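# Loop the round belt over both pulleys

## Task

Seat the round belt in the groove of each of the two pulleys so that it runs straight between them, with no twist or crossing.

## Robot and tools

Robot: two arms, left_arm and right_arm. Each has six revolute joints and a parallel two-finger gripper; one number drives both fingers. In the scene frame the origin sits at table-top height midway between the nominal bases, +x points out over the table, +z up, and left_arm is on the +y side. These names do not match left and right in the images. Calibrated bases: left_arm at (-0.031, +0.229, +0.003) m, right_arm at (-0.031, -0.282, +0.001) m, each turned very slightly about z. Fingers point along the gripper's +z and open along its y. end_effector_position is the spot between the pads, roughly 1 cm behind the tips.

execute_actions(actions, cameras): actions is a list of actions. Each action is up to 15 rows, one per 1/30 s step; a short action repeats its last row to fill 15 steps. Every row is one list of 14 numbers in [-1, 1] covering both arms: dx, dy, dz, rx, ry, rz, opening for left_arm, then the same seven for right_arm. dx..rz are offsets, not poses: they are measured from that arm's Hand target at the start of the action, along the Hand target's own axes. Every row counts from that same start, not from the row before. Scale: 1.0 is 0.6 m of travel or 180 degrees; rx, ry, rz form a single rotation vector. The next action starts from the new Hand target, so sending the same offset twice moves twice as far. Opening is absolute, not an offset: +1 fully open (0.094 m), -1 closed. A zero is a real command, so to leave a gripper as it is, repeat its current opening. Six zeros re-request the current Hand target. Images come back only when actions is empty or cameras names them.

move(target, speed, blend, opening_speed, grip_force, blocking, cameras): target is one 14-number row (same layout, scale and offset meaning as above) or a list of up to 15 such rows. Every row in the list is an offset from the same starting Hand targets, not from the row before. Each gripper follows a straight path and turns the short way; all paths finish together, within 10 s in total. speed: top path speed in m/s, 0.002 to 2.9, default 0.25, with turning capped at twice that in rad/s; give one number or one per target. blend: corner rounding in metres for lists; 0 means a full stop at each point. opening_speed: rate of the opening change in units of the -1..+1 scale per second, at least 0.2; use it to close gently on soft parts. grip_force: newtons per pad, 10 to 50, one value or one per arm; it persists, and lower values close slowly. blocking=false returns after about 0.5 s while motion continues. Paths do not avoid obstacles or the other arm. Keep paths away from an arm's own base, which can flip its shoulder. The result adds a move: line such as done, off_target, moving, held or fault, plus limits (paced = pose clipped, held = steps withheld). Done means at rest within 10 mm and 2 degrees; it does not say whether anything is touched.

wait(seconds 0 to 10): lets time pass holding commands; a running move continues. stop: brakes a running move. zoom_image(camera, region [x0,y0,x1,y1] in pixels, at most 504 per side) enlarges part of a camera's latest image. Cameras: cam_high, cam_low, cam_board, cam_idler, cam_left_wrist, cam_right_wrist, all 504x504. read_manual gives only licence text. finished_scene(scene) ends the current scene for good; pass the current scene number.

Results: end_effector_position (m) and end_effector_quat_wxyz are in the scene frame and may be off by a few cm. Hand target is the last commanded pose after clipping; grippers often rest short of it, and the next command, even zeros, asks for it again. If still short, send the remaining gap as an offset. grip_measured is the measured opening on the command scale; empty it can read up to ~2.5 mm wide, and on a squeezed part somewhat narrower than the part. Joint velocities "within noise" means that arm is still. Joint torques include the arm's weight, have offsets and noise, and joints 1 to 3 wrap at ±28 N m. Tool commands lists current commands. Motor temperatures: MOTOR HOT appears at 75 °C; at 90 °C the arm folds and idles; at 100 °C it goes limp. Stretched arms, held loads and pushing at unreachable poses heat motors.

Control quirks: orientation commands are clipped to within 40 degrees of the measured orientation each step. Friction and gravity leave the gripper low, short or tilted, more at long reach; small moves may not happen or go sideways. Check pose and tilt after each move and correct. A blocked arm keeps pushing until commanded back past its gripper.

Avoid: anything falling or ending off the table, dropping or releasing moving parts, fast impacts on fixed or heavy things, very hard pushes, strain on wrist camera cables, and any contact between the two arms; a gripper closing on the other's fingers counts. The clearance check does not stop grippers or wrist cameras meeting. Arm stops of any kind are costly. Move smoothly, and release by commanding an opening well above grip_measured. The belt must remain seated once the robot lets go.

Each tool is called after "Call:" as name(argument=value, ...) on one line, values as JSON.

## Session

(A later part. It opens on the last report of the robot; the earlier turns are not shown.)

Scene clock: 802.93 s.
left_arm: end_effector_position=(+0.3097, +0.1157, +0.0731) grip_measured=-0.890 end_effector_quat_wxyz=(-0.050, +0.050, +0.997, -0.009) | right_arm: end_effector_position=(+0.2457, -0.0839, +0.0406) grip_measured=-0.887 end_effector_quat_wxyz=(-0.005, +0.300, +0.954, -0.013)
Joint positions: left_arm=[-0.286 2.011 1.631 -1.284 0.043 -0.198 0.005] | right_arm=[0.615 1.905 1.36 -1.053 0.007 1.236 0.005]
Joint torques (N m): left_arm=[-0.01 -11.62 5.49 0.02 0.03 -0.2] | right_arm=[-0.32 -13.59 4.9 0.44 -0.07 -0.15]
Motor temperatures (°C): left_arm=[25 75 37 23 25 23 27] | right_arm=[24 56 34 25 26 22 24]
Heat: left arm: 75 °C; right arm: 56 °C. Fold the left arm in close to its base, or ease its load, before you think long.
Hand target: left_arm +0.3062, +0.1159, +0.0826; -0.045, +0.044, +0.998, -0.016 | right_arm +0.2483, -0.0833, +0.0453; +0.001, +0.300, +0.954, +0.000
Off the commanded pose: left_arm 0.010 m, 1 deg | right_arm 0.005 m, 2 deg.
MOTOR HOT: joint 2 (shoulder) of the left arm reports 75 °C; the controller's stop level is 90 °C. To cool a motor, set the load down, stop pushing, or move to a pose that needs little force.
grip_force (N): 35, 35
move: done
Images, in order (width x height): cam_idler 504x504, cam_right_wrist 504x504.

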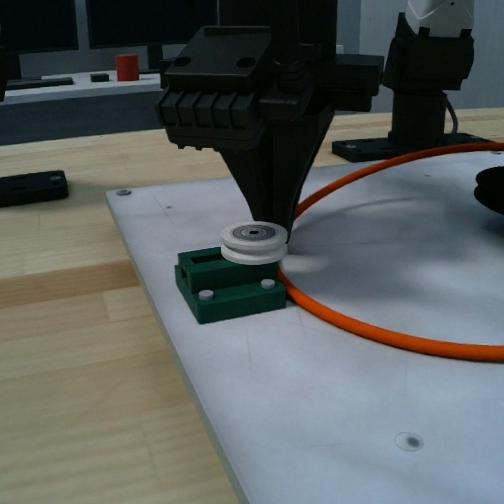

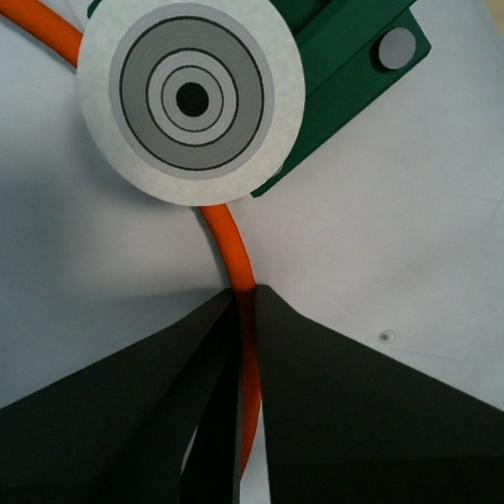

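Call:
move(target=[[0,0,0.012,0,0,0,-1,0.026,0.0285,-0.042,0,0,0,-1],[0,0,0.012,0,0,0,-1,0.026,0.0285,-0.092,0,0,0,-1],[0,0,0.012,0,0,0,-1,-0.062,-0.083,-0.095,0,0,0,-1]], speed=0.15, blend=[0.01,0.01,0], cameras=["cam_right_wrist","cam_idler","cam_board"])

Scene clock: 818.90 s.
left_arm: end_effector_position=(+0.3061, +0.1116, +0.0709) grip_measured=-0.890 end_effector_quat_wxyz=(-0.054, +0.049, +0.997, -0.019) | right_arm: end_effector_position=(+0.2526, -0.1389, +0.0966) grip_measured=-0.888 end_effector_quat_wxyz=(-0.007, +0.302, +0.953, +0.002)
Joint positions: left_arm=[-0.289 2.005 1.613 -1.273 0.065 -0.203 0.005] | right_arm=[0.45 1.758 1.4 -1.221 -0.013 1.074 0.005]
Joint torques (N m): left_arm=[0.27 -10.95 4.81 0.19 -0.18 -0.16] | right_arm=[-0.27 -13.12 4.85 0.31 0.18 -0.12]
Motor temperatures (°C): left_arm=[25 77 37 23 25 23 27] | right_arm=[24 57 33 25 26 22 24]
Heat: left arm: 77 °C; right arm: 57 °C. Fold the left arm in close to its base, or ease its load, before you think long.
Hand target: left_arm +0.3055, +0.1157, +0.0753; -0.045, +0.044, +0.998, -0.016 | right_arm +0.2500, -0.1454, +0.1023; +0.001, +0.300, +0.954, +0.000
Off the commanded pose: left_arm 0.006 m, 1 deg | right_arm 0.009 m, 1 deg.
MOTOR HOT: still on. Joint 2 (shoulder) of the left arm reports 77 °C.
grip_force (N): 35, 35
move: done
Images, in order (width x height): cam_board 504x504, cam_idler 504x504, cam_right_wrist 504x504.

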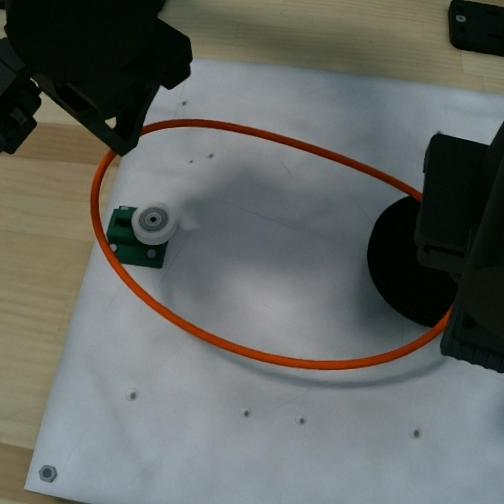

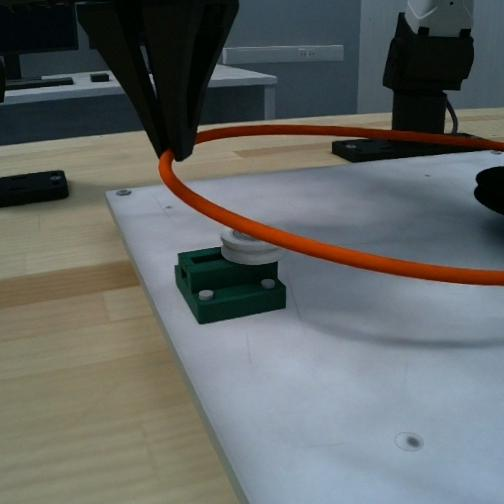

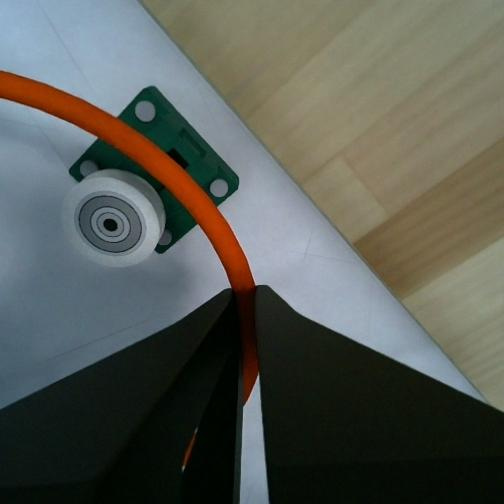

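Call:
move(target=[[0,0,0.0,0,0,0,-1,0.0,0.0,0.058,0,0,0,-1],[0,0,0.0,0,0,0,-1,0.0635,0.047,0.06,0,0,0,-1]], speed=0.15, blend=[0.005,0], cameras=["cam_right_wrist","cam_idler","cam_board"])

Call:
zoom_image(camera="cam_idler", region=[130, 150, 380, 350])

Scene clock: 828.33 s.
left_arm: end_effector_position=(+0.3062, +0.1110, +0.0710) grip_measured=-0.890 end_effector_quat_wxyz=(-0.053, +0.048, +0.997, -0.021) | right_arm: end_effector_position=(+0.2287, -0.1050, +0.0620) grip_measured=-0.888 end_effector_quat_wxyz=(-0.008, +0.299, +0.954, -0.007)
Joint positions: left_arm=[-0.289 2.005 1.613 -1.272 0.068 -0.204 0.005] | right_arm=[0.586 1.782 1.29 -1.099 -0.004 1.203 0.005]
Joint torques (N m): left_arm=[0.23 -10.85 4.86 0.17 -0.19 -0.18] | right_arm=[0.51 -9.8 8.16 0.36 0.06 0.01]
Motor temperatures (°C): left_arm=[25 76 37 23 25 23 27] | right_arm=[24 57 33 25 26 22 25]
Heat: left arm: 76 °C; right arm: 57 °C. Fold the left arm in close to its base, or ease its load, before you think long.
Hand target: left_arm +0.3055, +0.1156, +0.0753; -0.045, +0.044, +0.998, -0.016 | right_arm +0.2351, -0.1005, +0.0663; +0.001, +0.300, +0.954, +0.000
Off the commanded pose: left_arm 0.006 m, 1 deg | right_arm 0.009 m, 1 deg.
MOTOR HOT: still on. Joint 2 (shoulder) of the left arm reports 76 °C.
grip_force (N): 35, 35
move: done
Images, in order (width x height): cam_board 504x504, cam_idler 504x504, cam_right_wrist 504x504.

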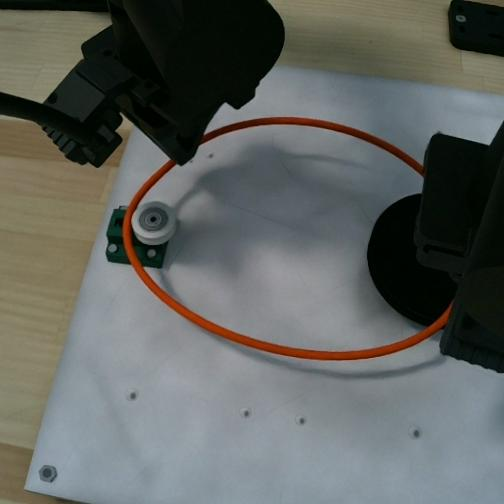

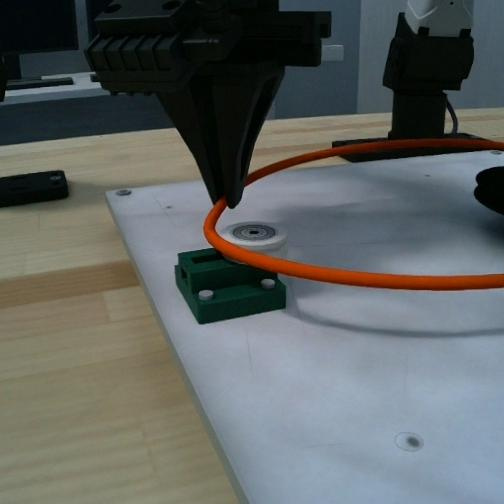

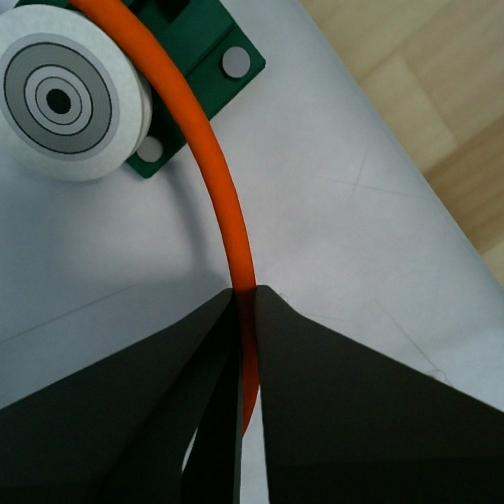

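Scaled by 2.016 from the camera's 504x504 image, which has a finer 720x720 frame.

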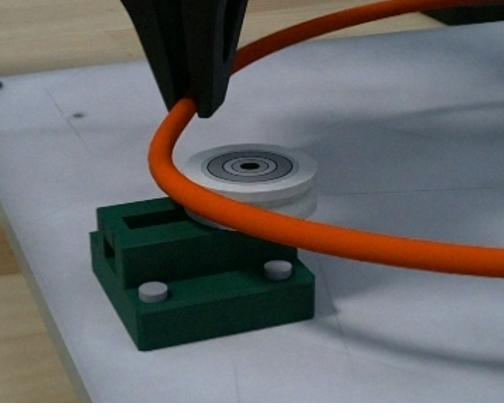

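Call:
move(target=[[0,0,0.0,0,0,0,-1,0.0315,0.036,0.01,0,0,0,-1],[-0.04,0.08,-0.015,0,0,0,-1,0.0315,0.036,0.01,0,0,0,-1],[-0.01,0.1,-0.015,0,0,0,-1,0.0315,0.036,0.01,0,0,0,-1]], speed=0.12, blend=[0.003,0.01,0], cameras=["cam_left_wrist","cam_idler","cam_board","cam_low"])

Call:
zoom_image(camera="cam_low", region=[320, 235, 460, 335])

Scene clock: 841.90 s.
left_arm: end_effector_position=(+0.3142, +0.1480, +0.0715) grip_measured=-0.890 end_effector_quat_wxyz=(-0.064, +0.054, +0.995, -0.058) | right_arm: end_effector_position=(+0.2327, -0.0880, +0.0565) grip_measured=-0.888 end_effector_quat_wxyz=(+0.016, +0.304, +0.952, -0.027)
Joint positions: left_arm=[-0.152 2.014 1.623 -1.295 0.13 -0.05 0.005] | right_arm=[0.654 1.841 1.339 -1.097 0.058 1.285 0.005]
Joint torques (N m): left_arm=[3 -12.16 5.64 0.04 -0.88 -0.08] | right_arm=[0.84 -10.32 8.09 0.39 -0.54 -0.05]
Motor temperatures (°C): left_arm=[25 75 36 23 25 23 28] | right_arm=[24 56 35 25 26 22 25]
Heat: left arm: 75 °C; right arm: 56 °C. Fold the left arm in close to its base, or ease its load, before you think long.
Hand target: left_arm +0.3174, +0.1752, +0.0817; -0.045, +0.044, +0.998, -0.016 | right_arm +0.2319, -0.0719, +0.0602; +0.001, +0.300, +0.954, +0.000
Off the commanded pose: left_arm 0.029 m, 5 deg | right_arm 0.017 m, 4 deg.
MOTOR HOT: still on. Joint 2 (shoulder) of the left arm reports 75 °C.
grip_force (N): 35, 35
move: off_target (left_arm, right_arm)
Images, in order (width x height): cam_low 504x504, cam_board 504x504, cam_idler 504x504, cam_left_wrist 504x504.

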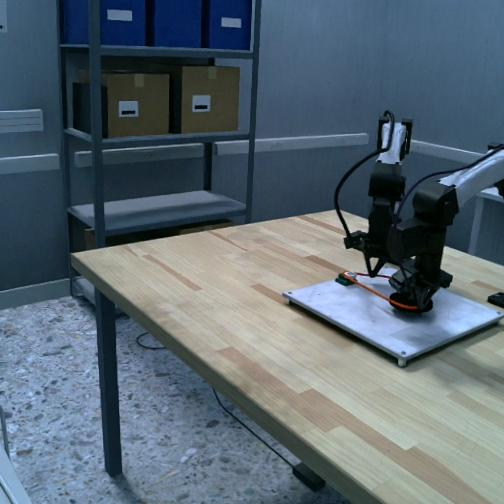

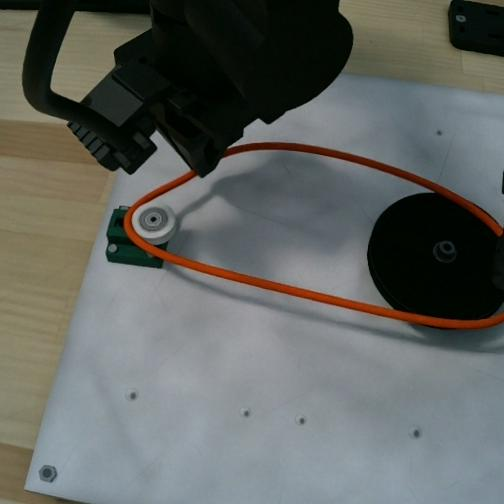

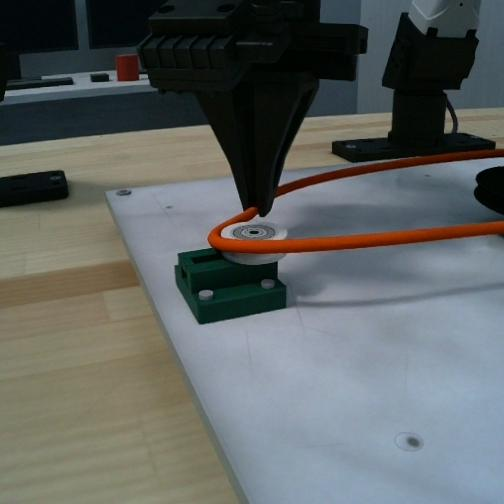

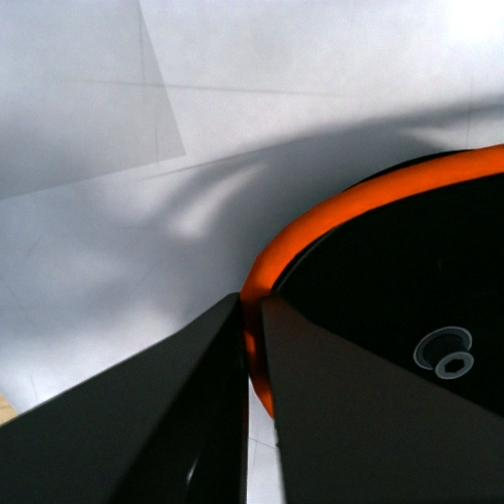

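Scaled by 3.600 from the camera's 504x504 image, which has a finer 720x720 frame.

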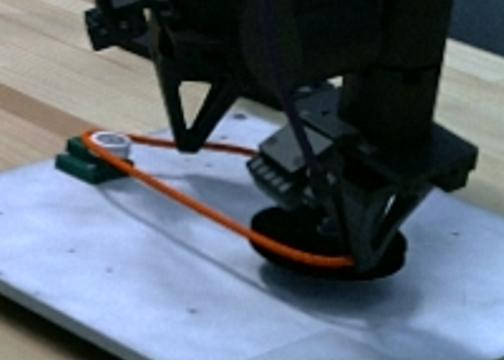

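Call:
move(target=[[-0.015,0.022,0,0,0,0,-1,0.0,0.0,0,0,0,0,-1],[-0.015,0.022,0.042,0,0,0,-1,0,0,0,0,0,0,-1]], speed=0.12, cameras=["cam_left_wrist","cam_idler","cam_board"])

Call:
zoom_image(camera="cam_idler", region=[130, 150, 380, 350])

Scene clock: 851.70 s.
left_arm: end_effector_position=(+0.3161, +0.1543, +0.0612) grip_measured=-0.890 end_effector_quat_wxyz=(-0.059, +0.057, +0.994, -0.073) | right_arm: end_effector_position=(+0.2366, -0.0899, +0.0566) grip_measured=-0.888 end_effector_quat_wxyz=(+0.025, +0.306, +0.951, -0.029)
Joint positions: left_arm=[-0.122 2.014 1.579 -1.244 0.154 -0.015 0.005] | right_arm=[0.651 1.841 1.339 -1.089 0.074 1.286 0.005]
Joint torques (N m): left_arm=[3.36 -8.98 5.5 0.33 -1.13 -0.09] | right_arm=[1.31 -10.29 8.12 0.37 -0.6 -0.02]
Motor temperatures (°C): left_arm=[25 72 36 23 25 23 28] | right_arm=[24 57 35 25 26 22 25]
Heat: left arm: 72 °C; right arm: 57 °C. Fold the left arm in close to its base, or ease its load, before you think long.
Hand target: left_arm +0.3252, +0.1868, +0.0553; -0.045, +0.044, +0.998, -0.016 | right_arm +0.2319, -0.0720, +0.0602; +0.000, +0.300, +0.954, +0.000
Off the commanded pose: left_arm 0.034 m, 7 deg | right_arm 0.019 m, 4 deg.
MOTOR HOT: still on. Joint 2 (shoulder) of the left arm reports 72 °C.
grip_force (N): 35, 35
move: off_target (left_arm, right_arm)
Images, in order (width x height): cam_board 504x504, cam_idler 504x504, cam_left_wrist 504x504.

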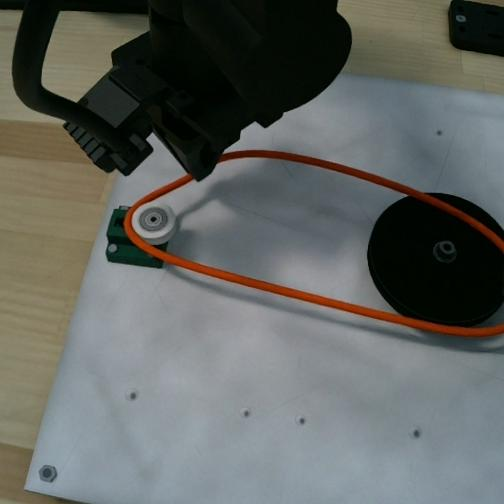

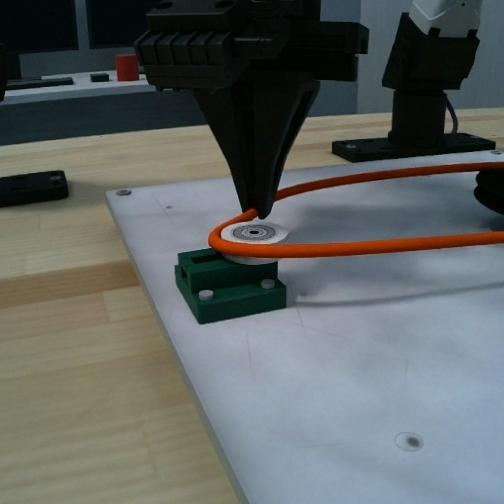

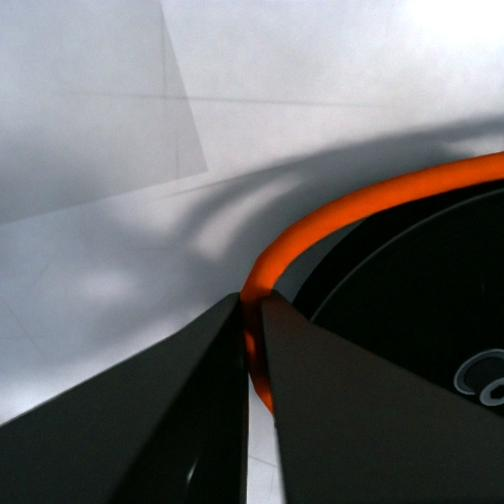

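Scaled by 2.016 from the camera's 504x504 image, which has a finer 720x720 frame.

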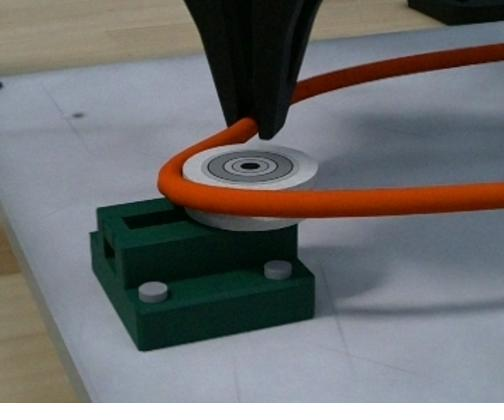

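Call:
move(target=[[0.045,-0.003,0.0,0,0,-0.01,-1,0.027,-0.019,0,0,0,0,-1],[0.09,-0.012,0.0,0,0,-0.02,-1,0.027,-0.019,0,0,0,0,-1]], speed=0.12, blend=[0.01,0], cameras=["cam_left_wrist","cam_idler","cam_board"])

Call:
zoom_image(camera="cam_board", region=[344, 160, 504, 340])

Scene clock: 863.77 s.
left_arm: end_effector_position=(+0.2943, +0.1586, +0.0587) grip_measured=-0.890 end_effector_quat_wxyz=(-0.012, +0.032, +0.997, -0.070) | right_arm: end_effector_position=(+0.2398, -0.0942, +0.0576) grip_measured=-0.888 end_effector_quat_wxyz=(+0.052, +0.319, +0.946, -0.030)
Joint positions: left_arm=[-0.125 1.841 1.339 -1.076 0.142 -0.075 0.005] | right_arm=[0.659 1.817 1.31 -1.058 0.121 1.32 0.005]
Joint torques (N m): left_arm=[0.96 -9.89 4.18 -0.43 -1 -0.32] | right_arm=[3.34 -13.34 4.63 0.22 -1.12 -0.08]
Motor temperatures (°C): left_arm=[25 68 36 23 26 23 28] | right_arm=[24 58 36 25 26 22 25]
Heat: left arm: 68 °C; right arm: 58 °C.
Hand target: left_arm +0.2710, +0.1844, +0.0604; -0.046, +0.013, +0.999, -0.014 | right_arm +0.2122, -0.0720, +0.0603; +0.001, +0.300, +0.954, +0.000
Off the commanded pose: left_arm 0.035 m, 8 deg | right_arm 0.036 m, 7 deg.
MOTOR HOT: cleared for the motors of the left arm.
grip_force (N): 35, 35
move: off_target (left_arm, right_arm)
Images, in order (width x height): cam_board 504x504, cam_idler 504x504, cam_left_wrist 504x504.

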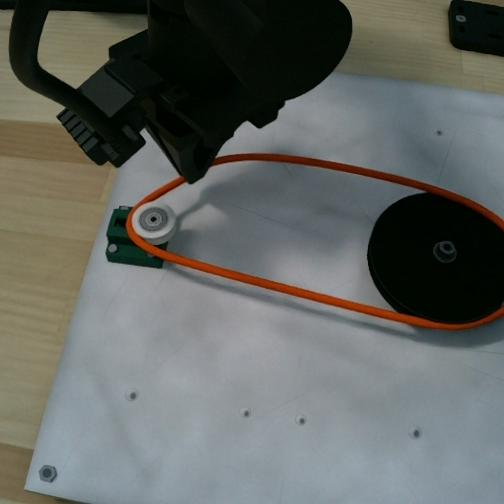

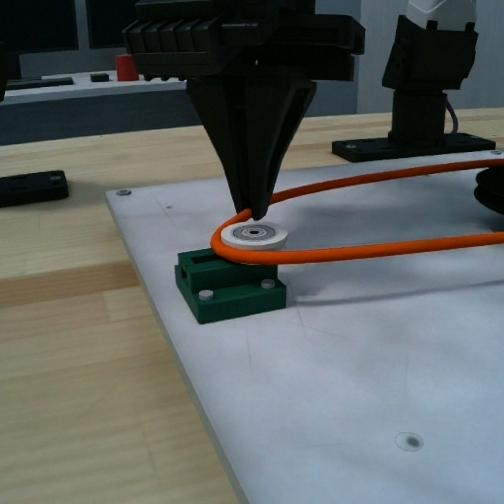

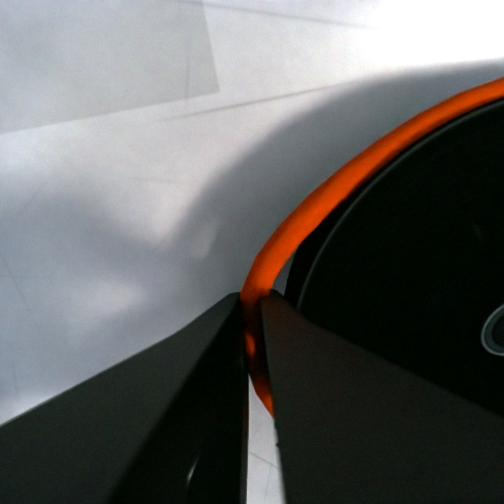

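Scaled by 2.800 from the camera's 504x504 image, which has a finer 720x720 frame.

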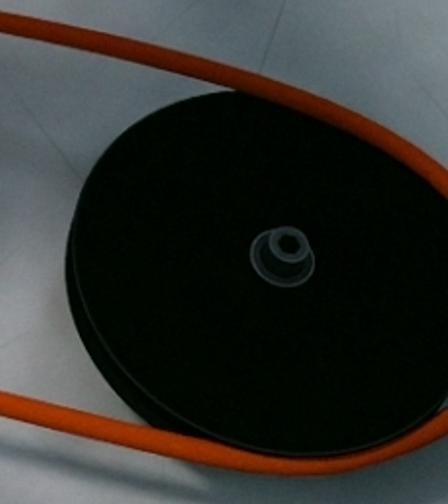

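Call:
move(target=[[0.04,0.0,0.006,0,0,-0.02,-1,0,0,0,0,0,0,-1],[0.08,-0.012,0.01,0,0,-0.04,-1,0,0,0,0,0,0,-1]], speed=0.12, blend=[0.01,0], cameras=["cam_left_wrist","cam_idler","cam_board"])

Call:
zoom_image(camera="cam_board", region=[344, 160, 504, 340])

Scene clock: 876.13 s.
left_arm: end_effector_position=(+0.2789, +0.1584, +0.0589) grip_measured=-0.890 end_effector_quat_wxyz=(+0.042, -0.035, +0.997, -0.055) | right_arm: end_effector_position=(+0.2463, -0.0998, +0.0589) grip_measured=-0.888 end_effector_quat_wxyz=(+0.074, +0.319, +0.944, -0.041)
Joint positions: left_arm=[-0.16 1.687 1.151 -0.931 0.09 -0.249 0.005] | right_arm=[0.659 1.817 1.31 -1.051 0.17 1.32 0.005]
Joint torques (N m): left_arm=[-0.1 -9.24 3.79 -1.17 -0.48 -0.3] | right_arm=[3.37 -13.3 4.78 0.11 -1.59 -0.03]
Motor temperatures (°C): left_arm=[25 68 36 23 26 23 28] | right_arm=[24 60 34 25 27 22 25]
Heat: left arm: 68 °C; right arm: 60 °C.
Hand target: left_arm +0.2225, +0.1783, +0.0590; -0.047, -0.050, +0.998, -0.011 | right_arm +0.2123, -0.0720, +0.0603; +0.001, +0.301, +0.954, +0.000
Off the commanded pose: left_arm 0.060 m, 11 deg | right_arm 0.044 m, 10 deg.
grip_force (N): 35, 35
move: off_target (left_arm, right_arm)
Images, in order (width x height): cam_board 504x504, cam_idler 504x504, cam_left_wrist 504x504.

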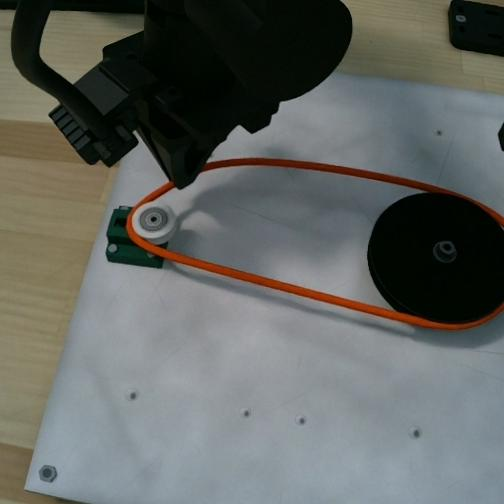

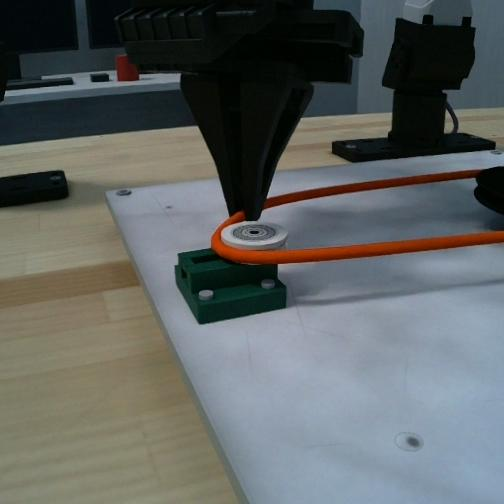

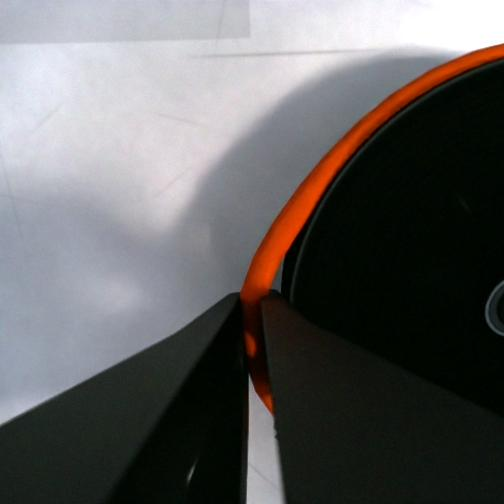

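Scaled by 2.800 from the camera's 504x504 image, which has a finer 720x720 frame.

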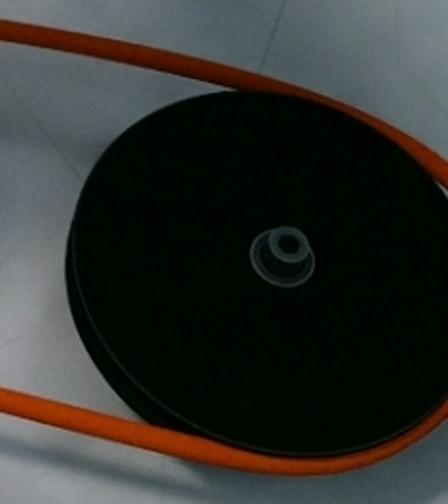

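Call:
move(target=[0.06,-0.02,0.008,0,0,-0.05,-1,0,0,0,0,0,0,-1], speed=0.12, cameras=["cam_left_wrist","cam_idler","cam_board","cam_low"])

Call:
zoom_image(camera="cam_board", region=[344, 160, 504, 340])

Call:
zoom_image(camera="cam_low", region=[320, 235, 460, 335])

Scene clock: 884.30 s.
left_arm: end_effector_position=(+0.2650, +0.1530, +0.0587) grip_measured=-0.890 end_effector_quat_wxyz=(+0.074, -0.124, +0.989, -0.039) | right_arm: end_effector_position=(+0.2526, -0.1061, +0.0605) grip_measured=-0.889 end_effector_quat_wxyz=(+0.095, +0.319, +0.941, -0.052)
Joint positions: left_arm=[-0.225 1.588 1.039 -0.856 0.02 -0.492 0.005] | right_arm=[0.657 1.817 1.31 -1.047 0.217 1.32 0.005]
Joint torques (N m): left_arm=[-1.51 -8.8 3.67 -1.57 0.13 -0.3] | right_arm=[3.62 -13.65 4.89 0.09 -2 -0.05]
Motor temperatures (°C): left_arm=[25 68 35 24 26 23 28] | right_arm=[25 60 34 25 28 22 25]
Heat: left arm: 68 °C; right arm: 60 °C.
Hand target: left_arm +0.1877, +0.1627, +0.0578; -0.047, -0.128, +0.991, -0.008 | right_arm +0.2122, -0.0720, +0.0603; +0.001, +0.300, +0.954, +0.000
Off the commanded pose: left_arm 0.078 m, 14 deg | right_arm 0.053 m, 13 deg.
grip_force (N): 35, 35
move: off_target (left_arm, right_arm)
Images, in order (width x height): cam_low 504x504, cam_board 504x504, cam_idler 504x504, cam_left_wrist 504x504.

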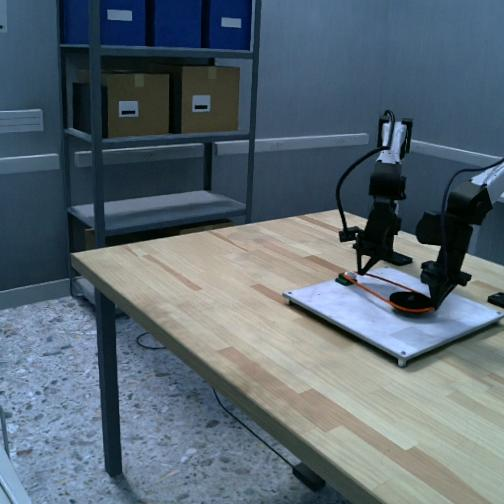

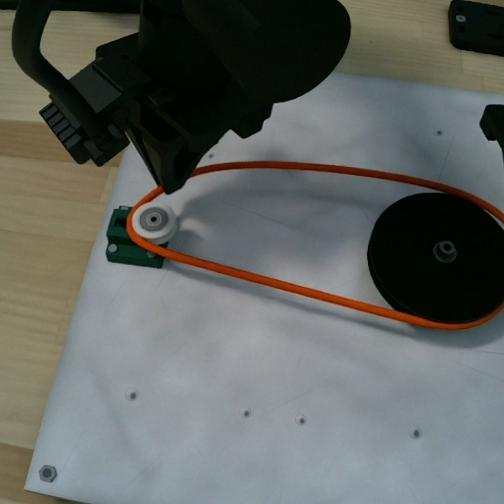

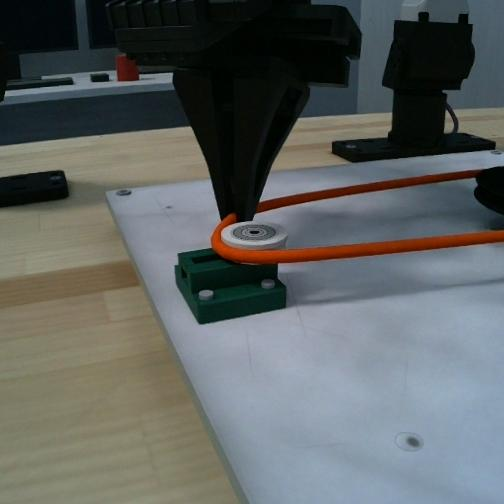

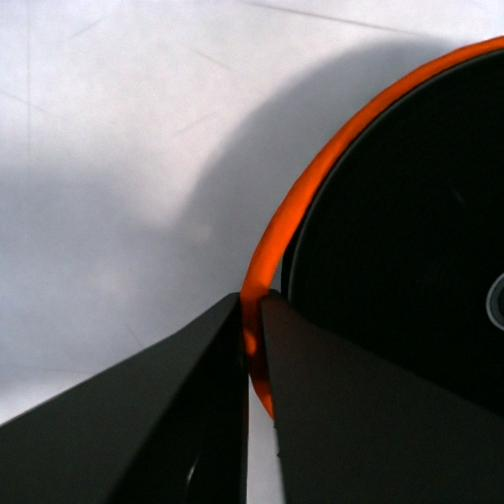

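Scaled by 2.800 from the camera's 504x504 image, which has a finer 720x720 frame.

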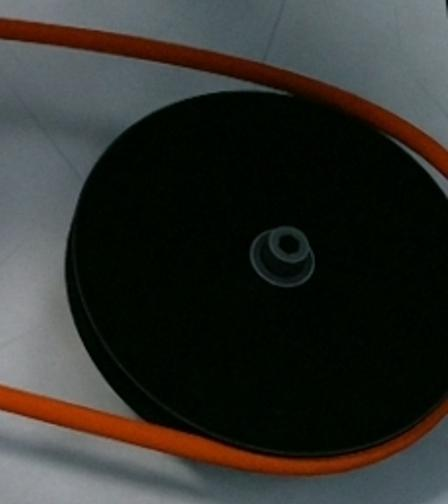

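Scaled by 3.600 from the camera's 504x504 image, which has a finer 720x720 frame.

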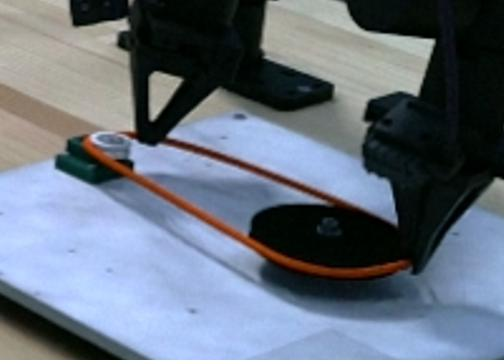

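Call:
move(target=[0.05,-0.04,0.008,0,0,-0.08,-1,-0.03,-0.02,-0.0,0,0,0,-1], speed=0.12, cameras=["cam_left_wrist","cam_idler","cam_board","cam_low"])

Call:
zoom_image(camera="cam_board", region=[344, 160, 504, 340])

Call:
zoom_image(camera="cam_low", region=[320, 235, 460, 335])

Scene clock: 894.03 s.
left_arm: end_effector_position=(+0.2467, +0.1433, +0.0581) grip_measured=-0.890 end_effector_quat_wxyz=(+0.091, -0.268, +0.959, -0.011) | right_arm: end_effector_position=(+0.2639, -0.1187, +0.0597) grip_measured=-0.890 end_effector_quat_wxyz=(+0.098, +0.320, +0.942, -0.041)
Joint positions: left_arm=[-0.337 1.536 0.983 -0.856 -0.088 -0.89 0.005] | right_arm=[0.601 1.801 1.287 -1.006 0.207 1.262 0.005]
Joint torques (N m): left_arm=[-3.89 -8.31 3.71 -1.46 1.14 -0.3] | right_arm=[2.85 -13.89 4.49 -0.17 -1.94 -0.06]
Motor temperatures (°C): left_arm=[25 65 35 26 26 23 28] | right_arm=[25 61 33 25 30 22 25]
Heat: left arm: 65 °C; right arm: 61 °C.
Hand target: left_arm +0.1643, +0.1317, +0.0560; -0.048, -0.252, +0.967, -0.002 | right_arm +0.2200, -0.0921, +0.0602; +0.001, +0.300, +0.954, +0.000
Off the commanded pose: left_arm 0.083 m, 16 deg | right_arm 0.051 m, 12 deg.
grip_force (N): 35, 35
move: off_target (left_arm, right_arm)
Images, in order (width x height): cam_low 504x504, cam_board 504x504, cam_idler 504x504, cam_left_wrist 504x504.

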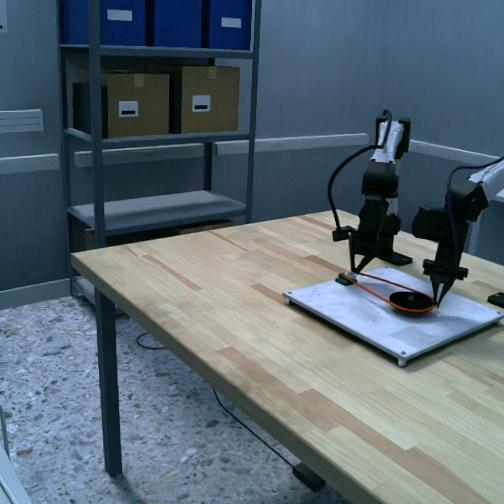

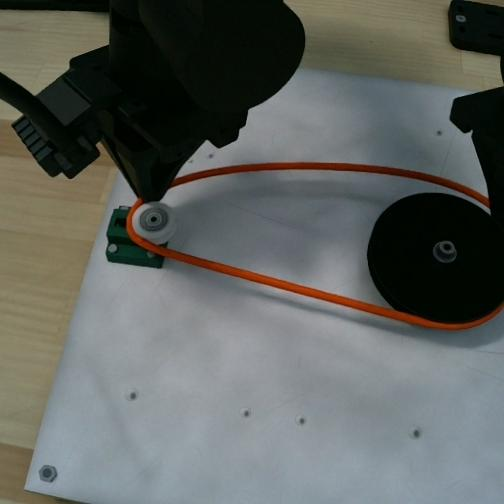

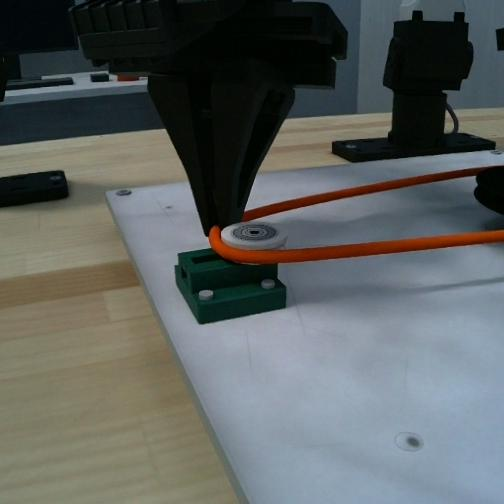

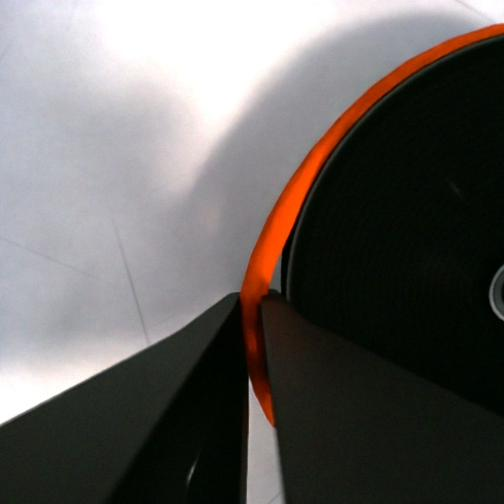

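Scaled by 2.800 from the camera's 504x504 image, which has a finer 720x720 frame.

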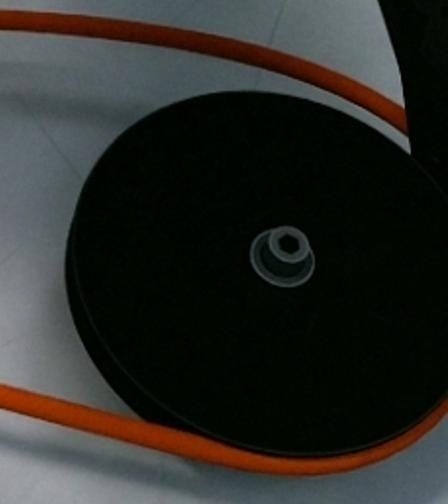

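Scaled by 3.600 from the camera's 504x504 image, which has a finer 720x720 frame.

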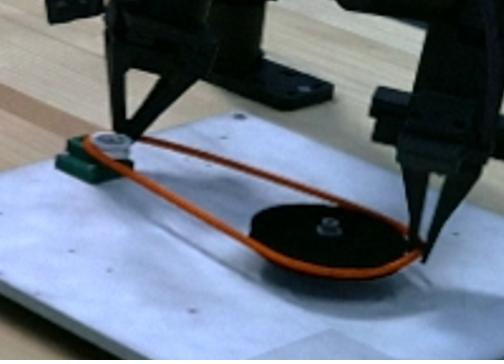

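Call:
move(target=[0,0,0,0,0,0,-1,-0.065,0.009,-0.0,0,0,0,-1], speed=0.12)

Call:
move(target=[[-0.12,-0.038,-0.006,0,0,0,-0.74,0,0,0,0,0,0,-1],[-0.12,-0.038,-0.12,0,0,0,-0.74,0,0,0,0,0,0,-1]], speed=[0.4,0.15], cameras=["cam_left_wrist","cam_idler","cam_board","cam_low"])

Call:
zoom_image(camera="cam_board", region=[344, 160, 504, 340])

Call:
zoom_image(camera="cam_low", region=[320, 235, 460, 335])

Scene clock: 909.40 s.
left_arm: end_effector_position=(+0.2437, +0.1411, +0.0583) grip_measured=-0.890 end_effector_quat_wxyz=(+0.087, -0.270, +0.959, -0.013) | right_arm: end_effector_position=(+0.2698, -0.1246, +0.0606) grip_measured=-0.890 end_effector_quat_wxyz=(+0.048, +0.305, +0.951, -0.018)
Joint positions: left_arm=[-0.344 1.531 0.98 -0.862 -0.082 -0.901 0.005] | right_arm=[0.521 1.822 1.33 -1.041 0.096 1.15 0.005]
Joint torques (N m): left_arm=[-3.47 -7.94 4.03 -1.42 1.11 -0.22] | right_arm=[0.95 -9.88 7.87 0.11 -0.85 0.01]
Motor temperatures (°C): left_arm=[25 63 34 27 27 23 28] | right_arm=[25 64 33 25 31 22 25]
Heat: left arm: 63 °C; right arm: 64 °C.
Hand target: left_arm +0.1644, +0.1317, +0.0560; -0.048, -0.252, +0.967, -0.002 | right_arm +0.2551, -0.1101, +0.0603; +0.001, +0.301, +0.954, +0.000
Off the commanded pose: left_arm 0.080 m, 16 deg | right_arm 0.021 m, 6 deg.
grip_force (N): 35, 35
move: off_target (left_arm, right_arm)

Scene clock: 911.80 s.
left_arm: end_effector_position=(+0.2432, +0.1489, +0.1122) grip_measured=-0.742 end_effector_quat_wxyz=(-0.053, -0.253, +0.966, +0.006) | right_arm: end_effector_position=(+0.2572, -0.1154, +0.0585) grip_measured=-0.890 end_effector_quat_wxyz=(+0.011, +0.302, +0.953, -0.004)
Joint positions: left_arm=[-0.244 1.717 1.405 -1.356 0.042 -0.769 0.012] | right_arm=[0.525 1.826 1.33 -1.066 0.023 1.15 0.005]
Joint torques (N m): left_arm=[0.34 -7.87 7.98 -0.01 -0.03 -0.01] | right_arm=[0.69 -9.7 7.71 0.22 -0.19 0.01]
Motor temperatures (°C): left_arm=[25 62 34 27 27 23 28] | right_arm=[25 63 33 25 30 22 25]
Heat: left arm: 62 °C; right arm: 63 °C.
Hand target: left_arm +0.2447, +0.1488, +0.1204; -0.048, -0.252, +0.967, -0.002 | right_arm +0.2551, -0.1101, +0.0602; +0.001, +0.301, +0.954, +0.000
Off the commanded pose: left_arm 0.008 m, 1 deg | right_arm 0.006 m, 1 deg.
grip_force (N): 35, 35
move: done
Images, in order (width x height): cam_low 504x504, cam_board 504x504, cam_idler 504x504, cam_left_wrist 504x504.

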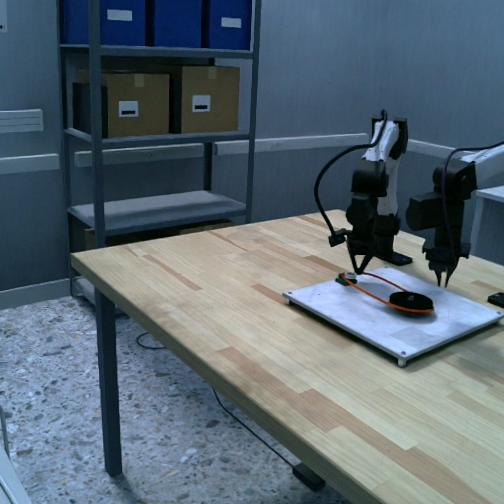

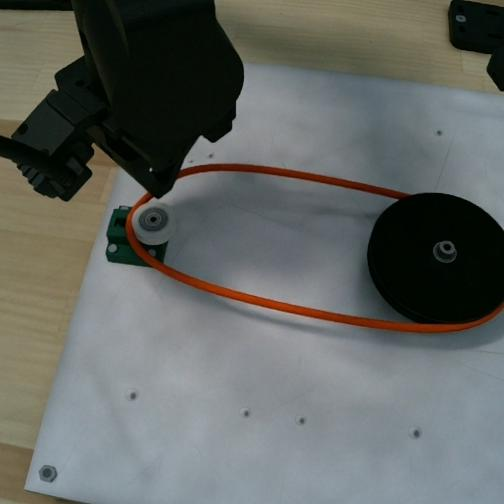

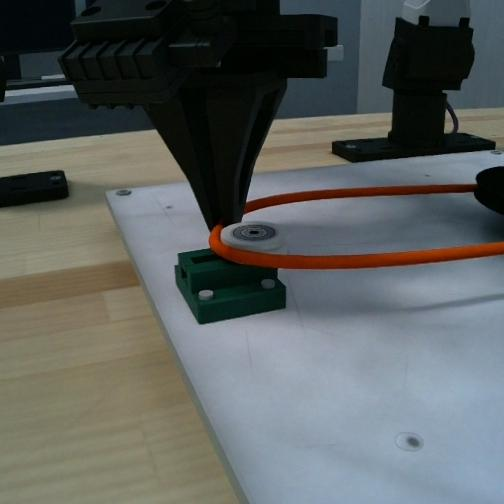

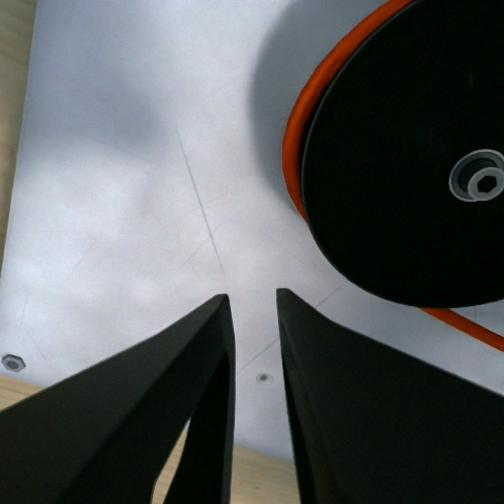

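Scaled by 2.800 from the camera's 504x504 image, which has a finer 720x720 frame.

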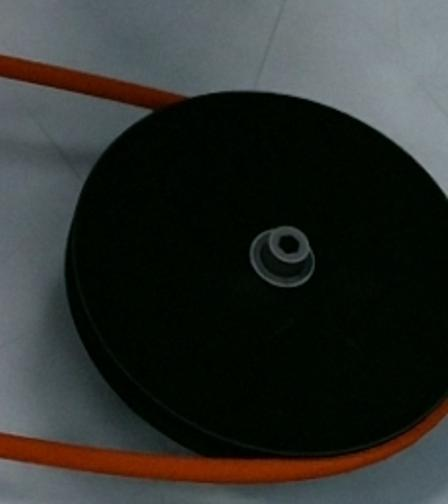

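Scaled by 3.600 from the camera's 504x504 image, which has a finer 720x720 frame.

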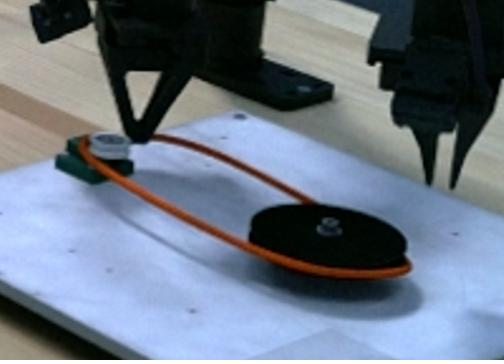

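Call:
move(target=[[0.1,0.15,0,0,0,0,-0.74,0,0,0,0,0,0,-0.75],[0.1,0.15,0,0,0,0,-0.74,0,0,-0.14,0,0,0,-0.75]], speed=0.15, cameras=["cam_left_wrist","cam_idler","cam_board","cam_low"])

Call:
zoom_image(camera="cam_board", region=[344, 160, 504, 340])

Call:
zoom_image(camera="cam_low", region=[350, 255, 460, 335])

Call:
zoom_image(camera="cam_idler", region=[130, 150, 380, 350])

Scene clock: 924.20 s.
left_arm: end_effector_position=(+0.1540, +0.1960, +0.1272) grip_measured=-0.742 end_effector_quat_wxyz=(-0.044, -0.253, +0.966, -0.005) | right_arm: end_effector_position=(+0.2538, -0.1139, +0.1326) grip_measured=-0.752 end_effector_quat_wxyz=(-0.008, +0.302, +0.953, -0.014)
Joint positions: left_arm=[-0.123 1.323 1.092 -1.418 0.042 -0.649 0.012] | right_arm=[0.526 1.826 1.627 -1.403 0.007 1.15 0.012]
Joint torques (N m): left_arm=[0.32 -4.81 5.5 0.04 -0.12 0] | right_arm=[0.73 -12.53 8.44 0.21 -0.06 0.01]
Motor temperatures (°C): left_arm=[25 60 36 25 26 23 27] | right_arm=[24 58 34 25 29 22 25]
Heat: left arm: 60 °C; right arm: 58 °C.
Hand target: left_arm +0.1487, +0.1982, +0.1279; -0.048, -0.251, +0.967, -0.002 | right_arm +0.2550, -0.1101, +0.1443; +0.001, +0.300, +0.954, +0.000
Off the commanded pose: left_arm 0.006 m, 1 deg | right_arm 0.012 m, 2 deg.
grip_force (N): 35, 35
move: off_target (right_arm)
Images, in order (width x height): cam_low 504x504, cam_board 504x504, cam_idler 504x504, cam_left_wrist 504x504.

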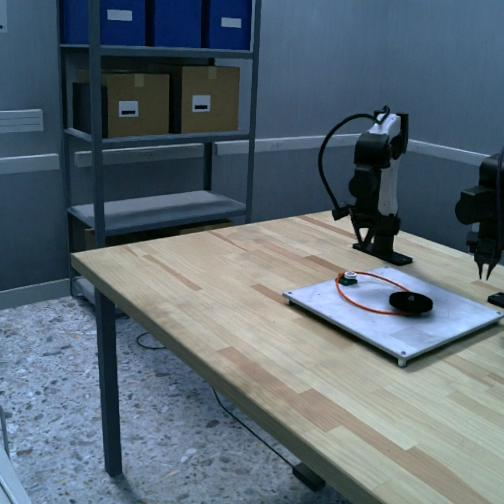

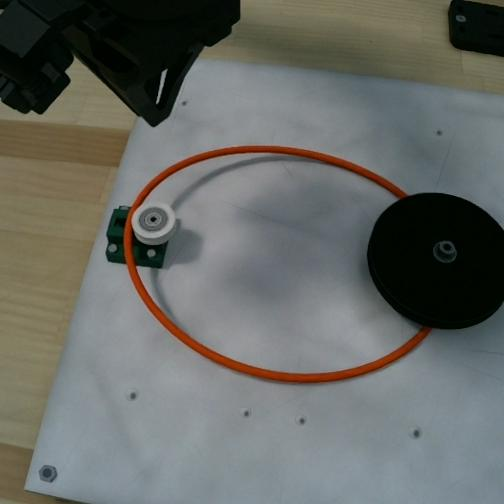

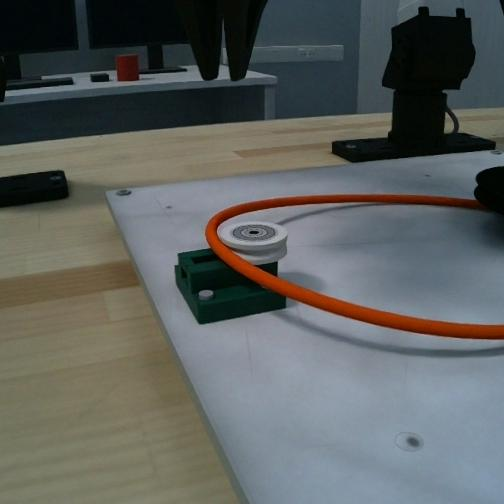

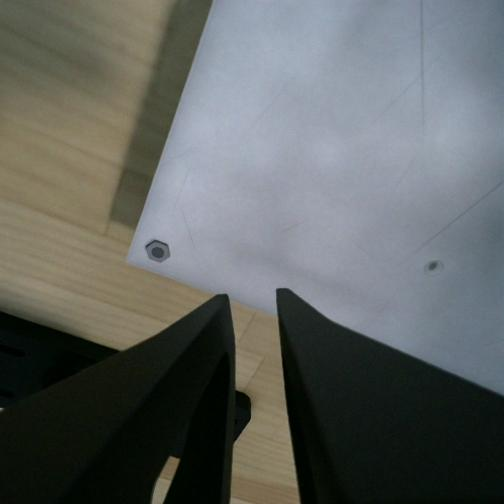

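Scaled by 2.800 from the camera's 504x504 image, which has a finer 720x720 frame.

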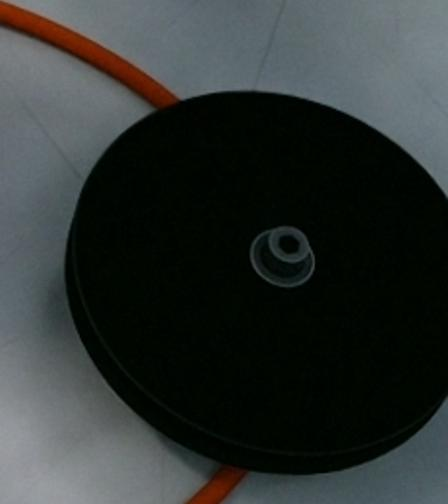

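Scaled by 4.582 from the camera's 504x504 image, which has a finer 720x720 frame.

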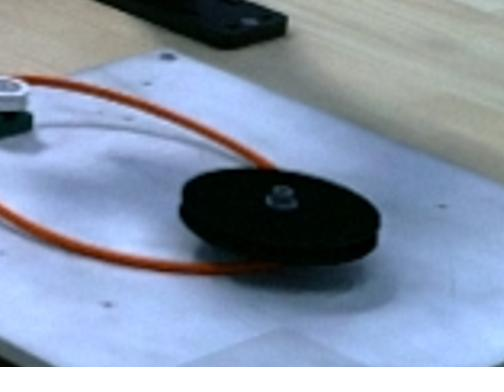

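Scaled by 2.016 from the camera's 504x504 image, which has a finer 720x720 frame.

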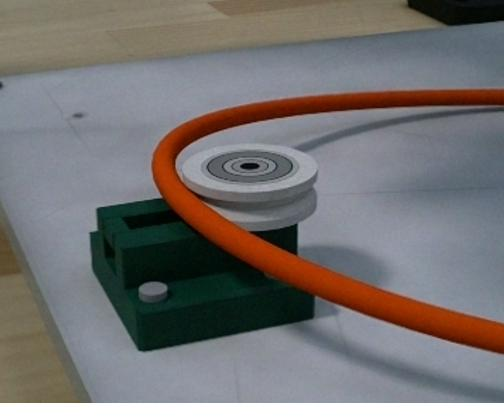

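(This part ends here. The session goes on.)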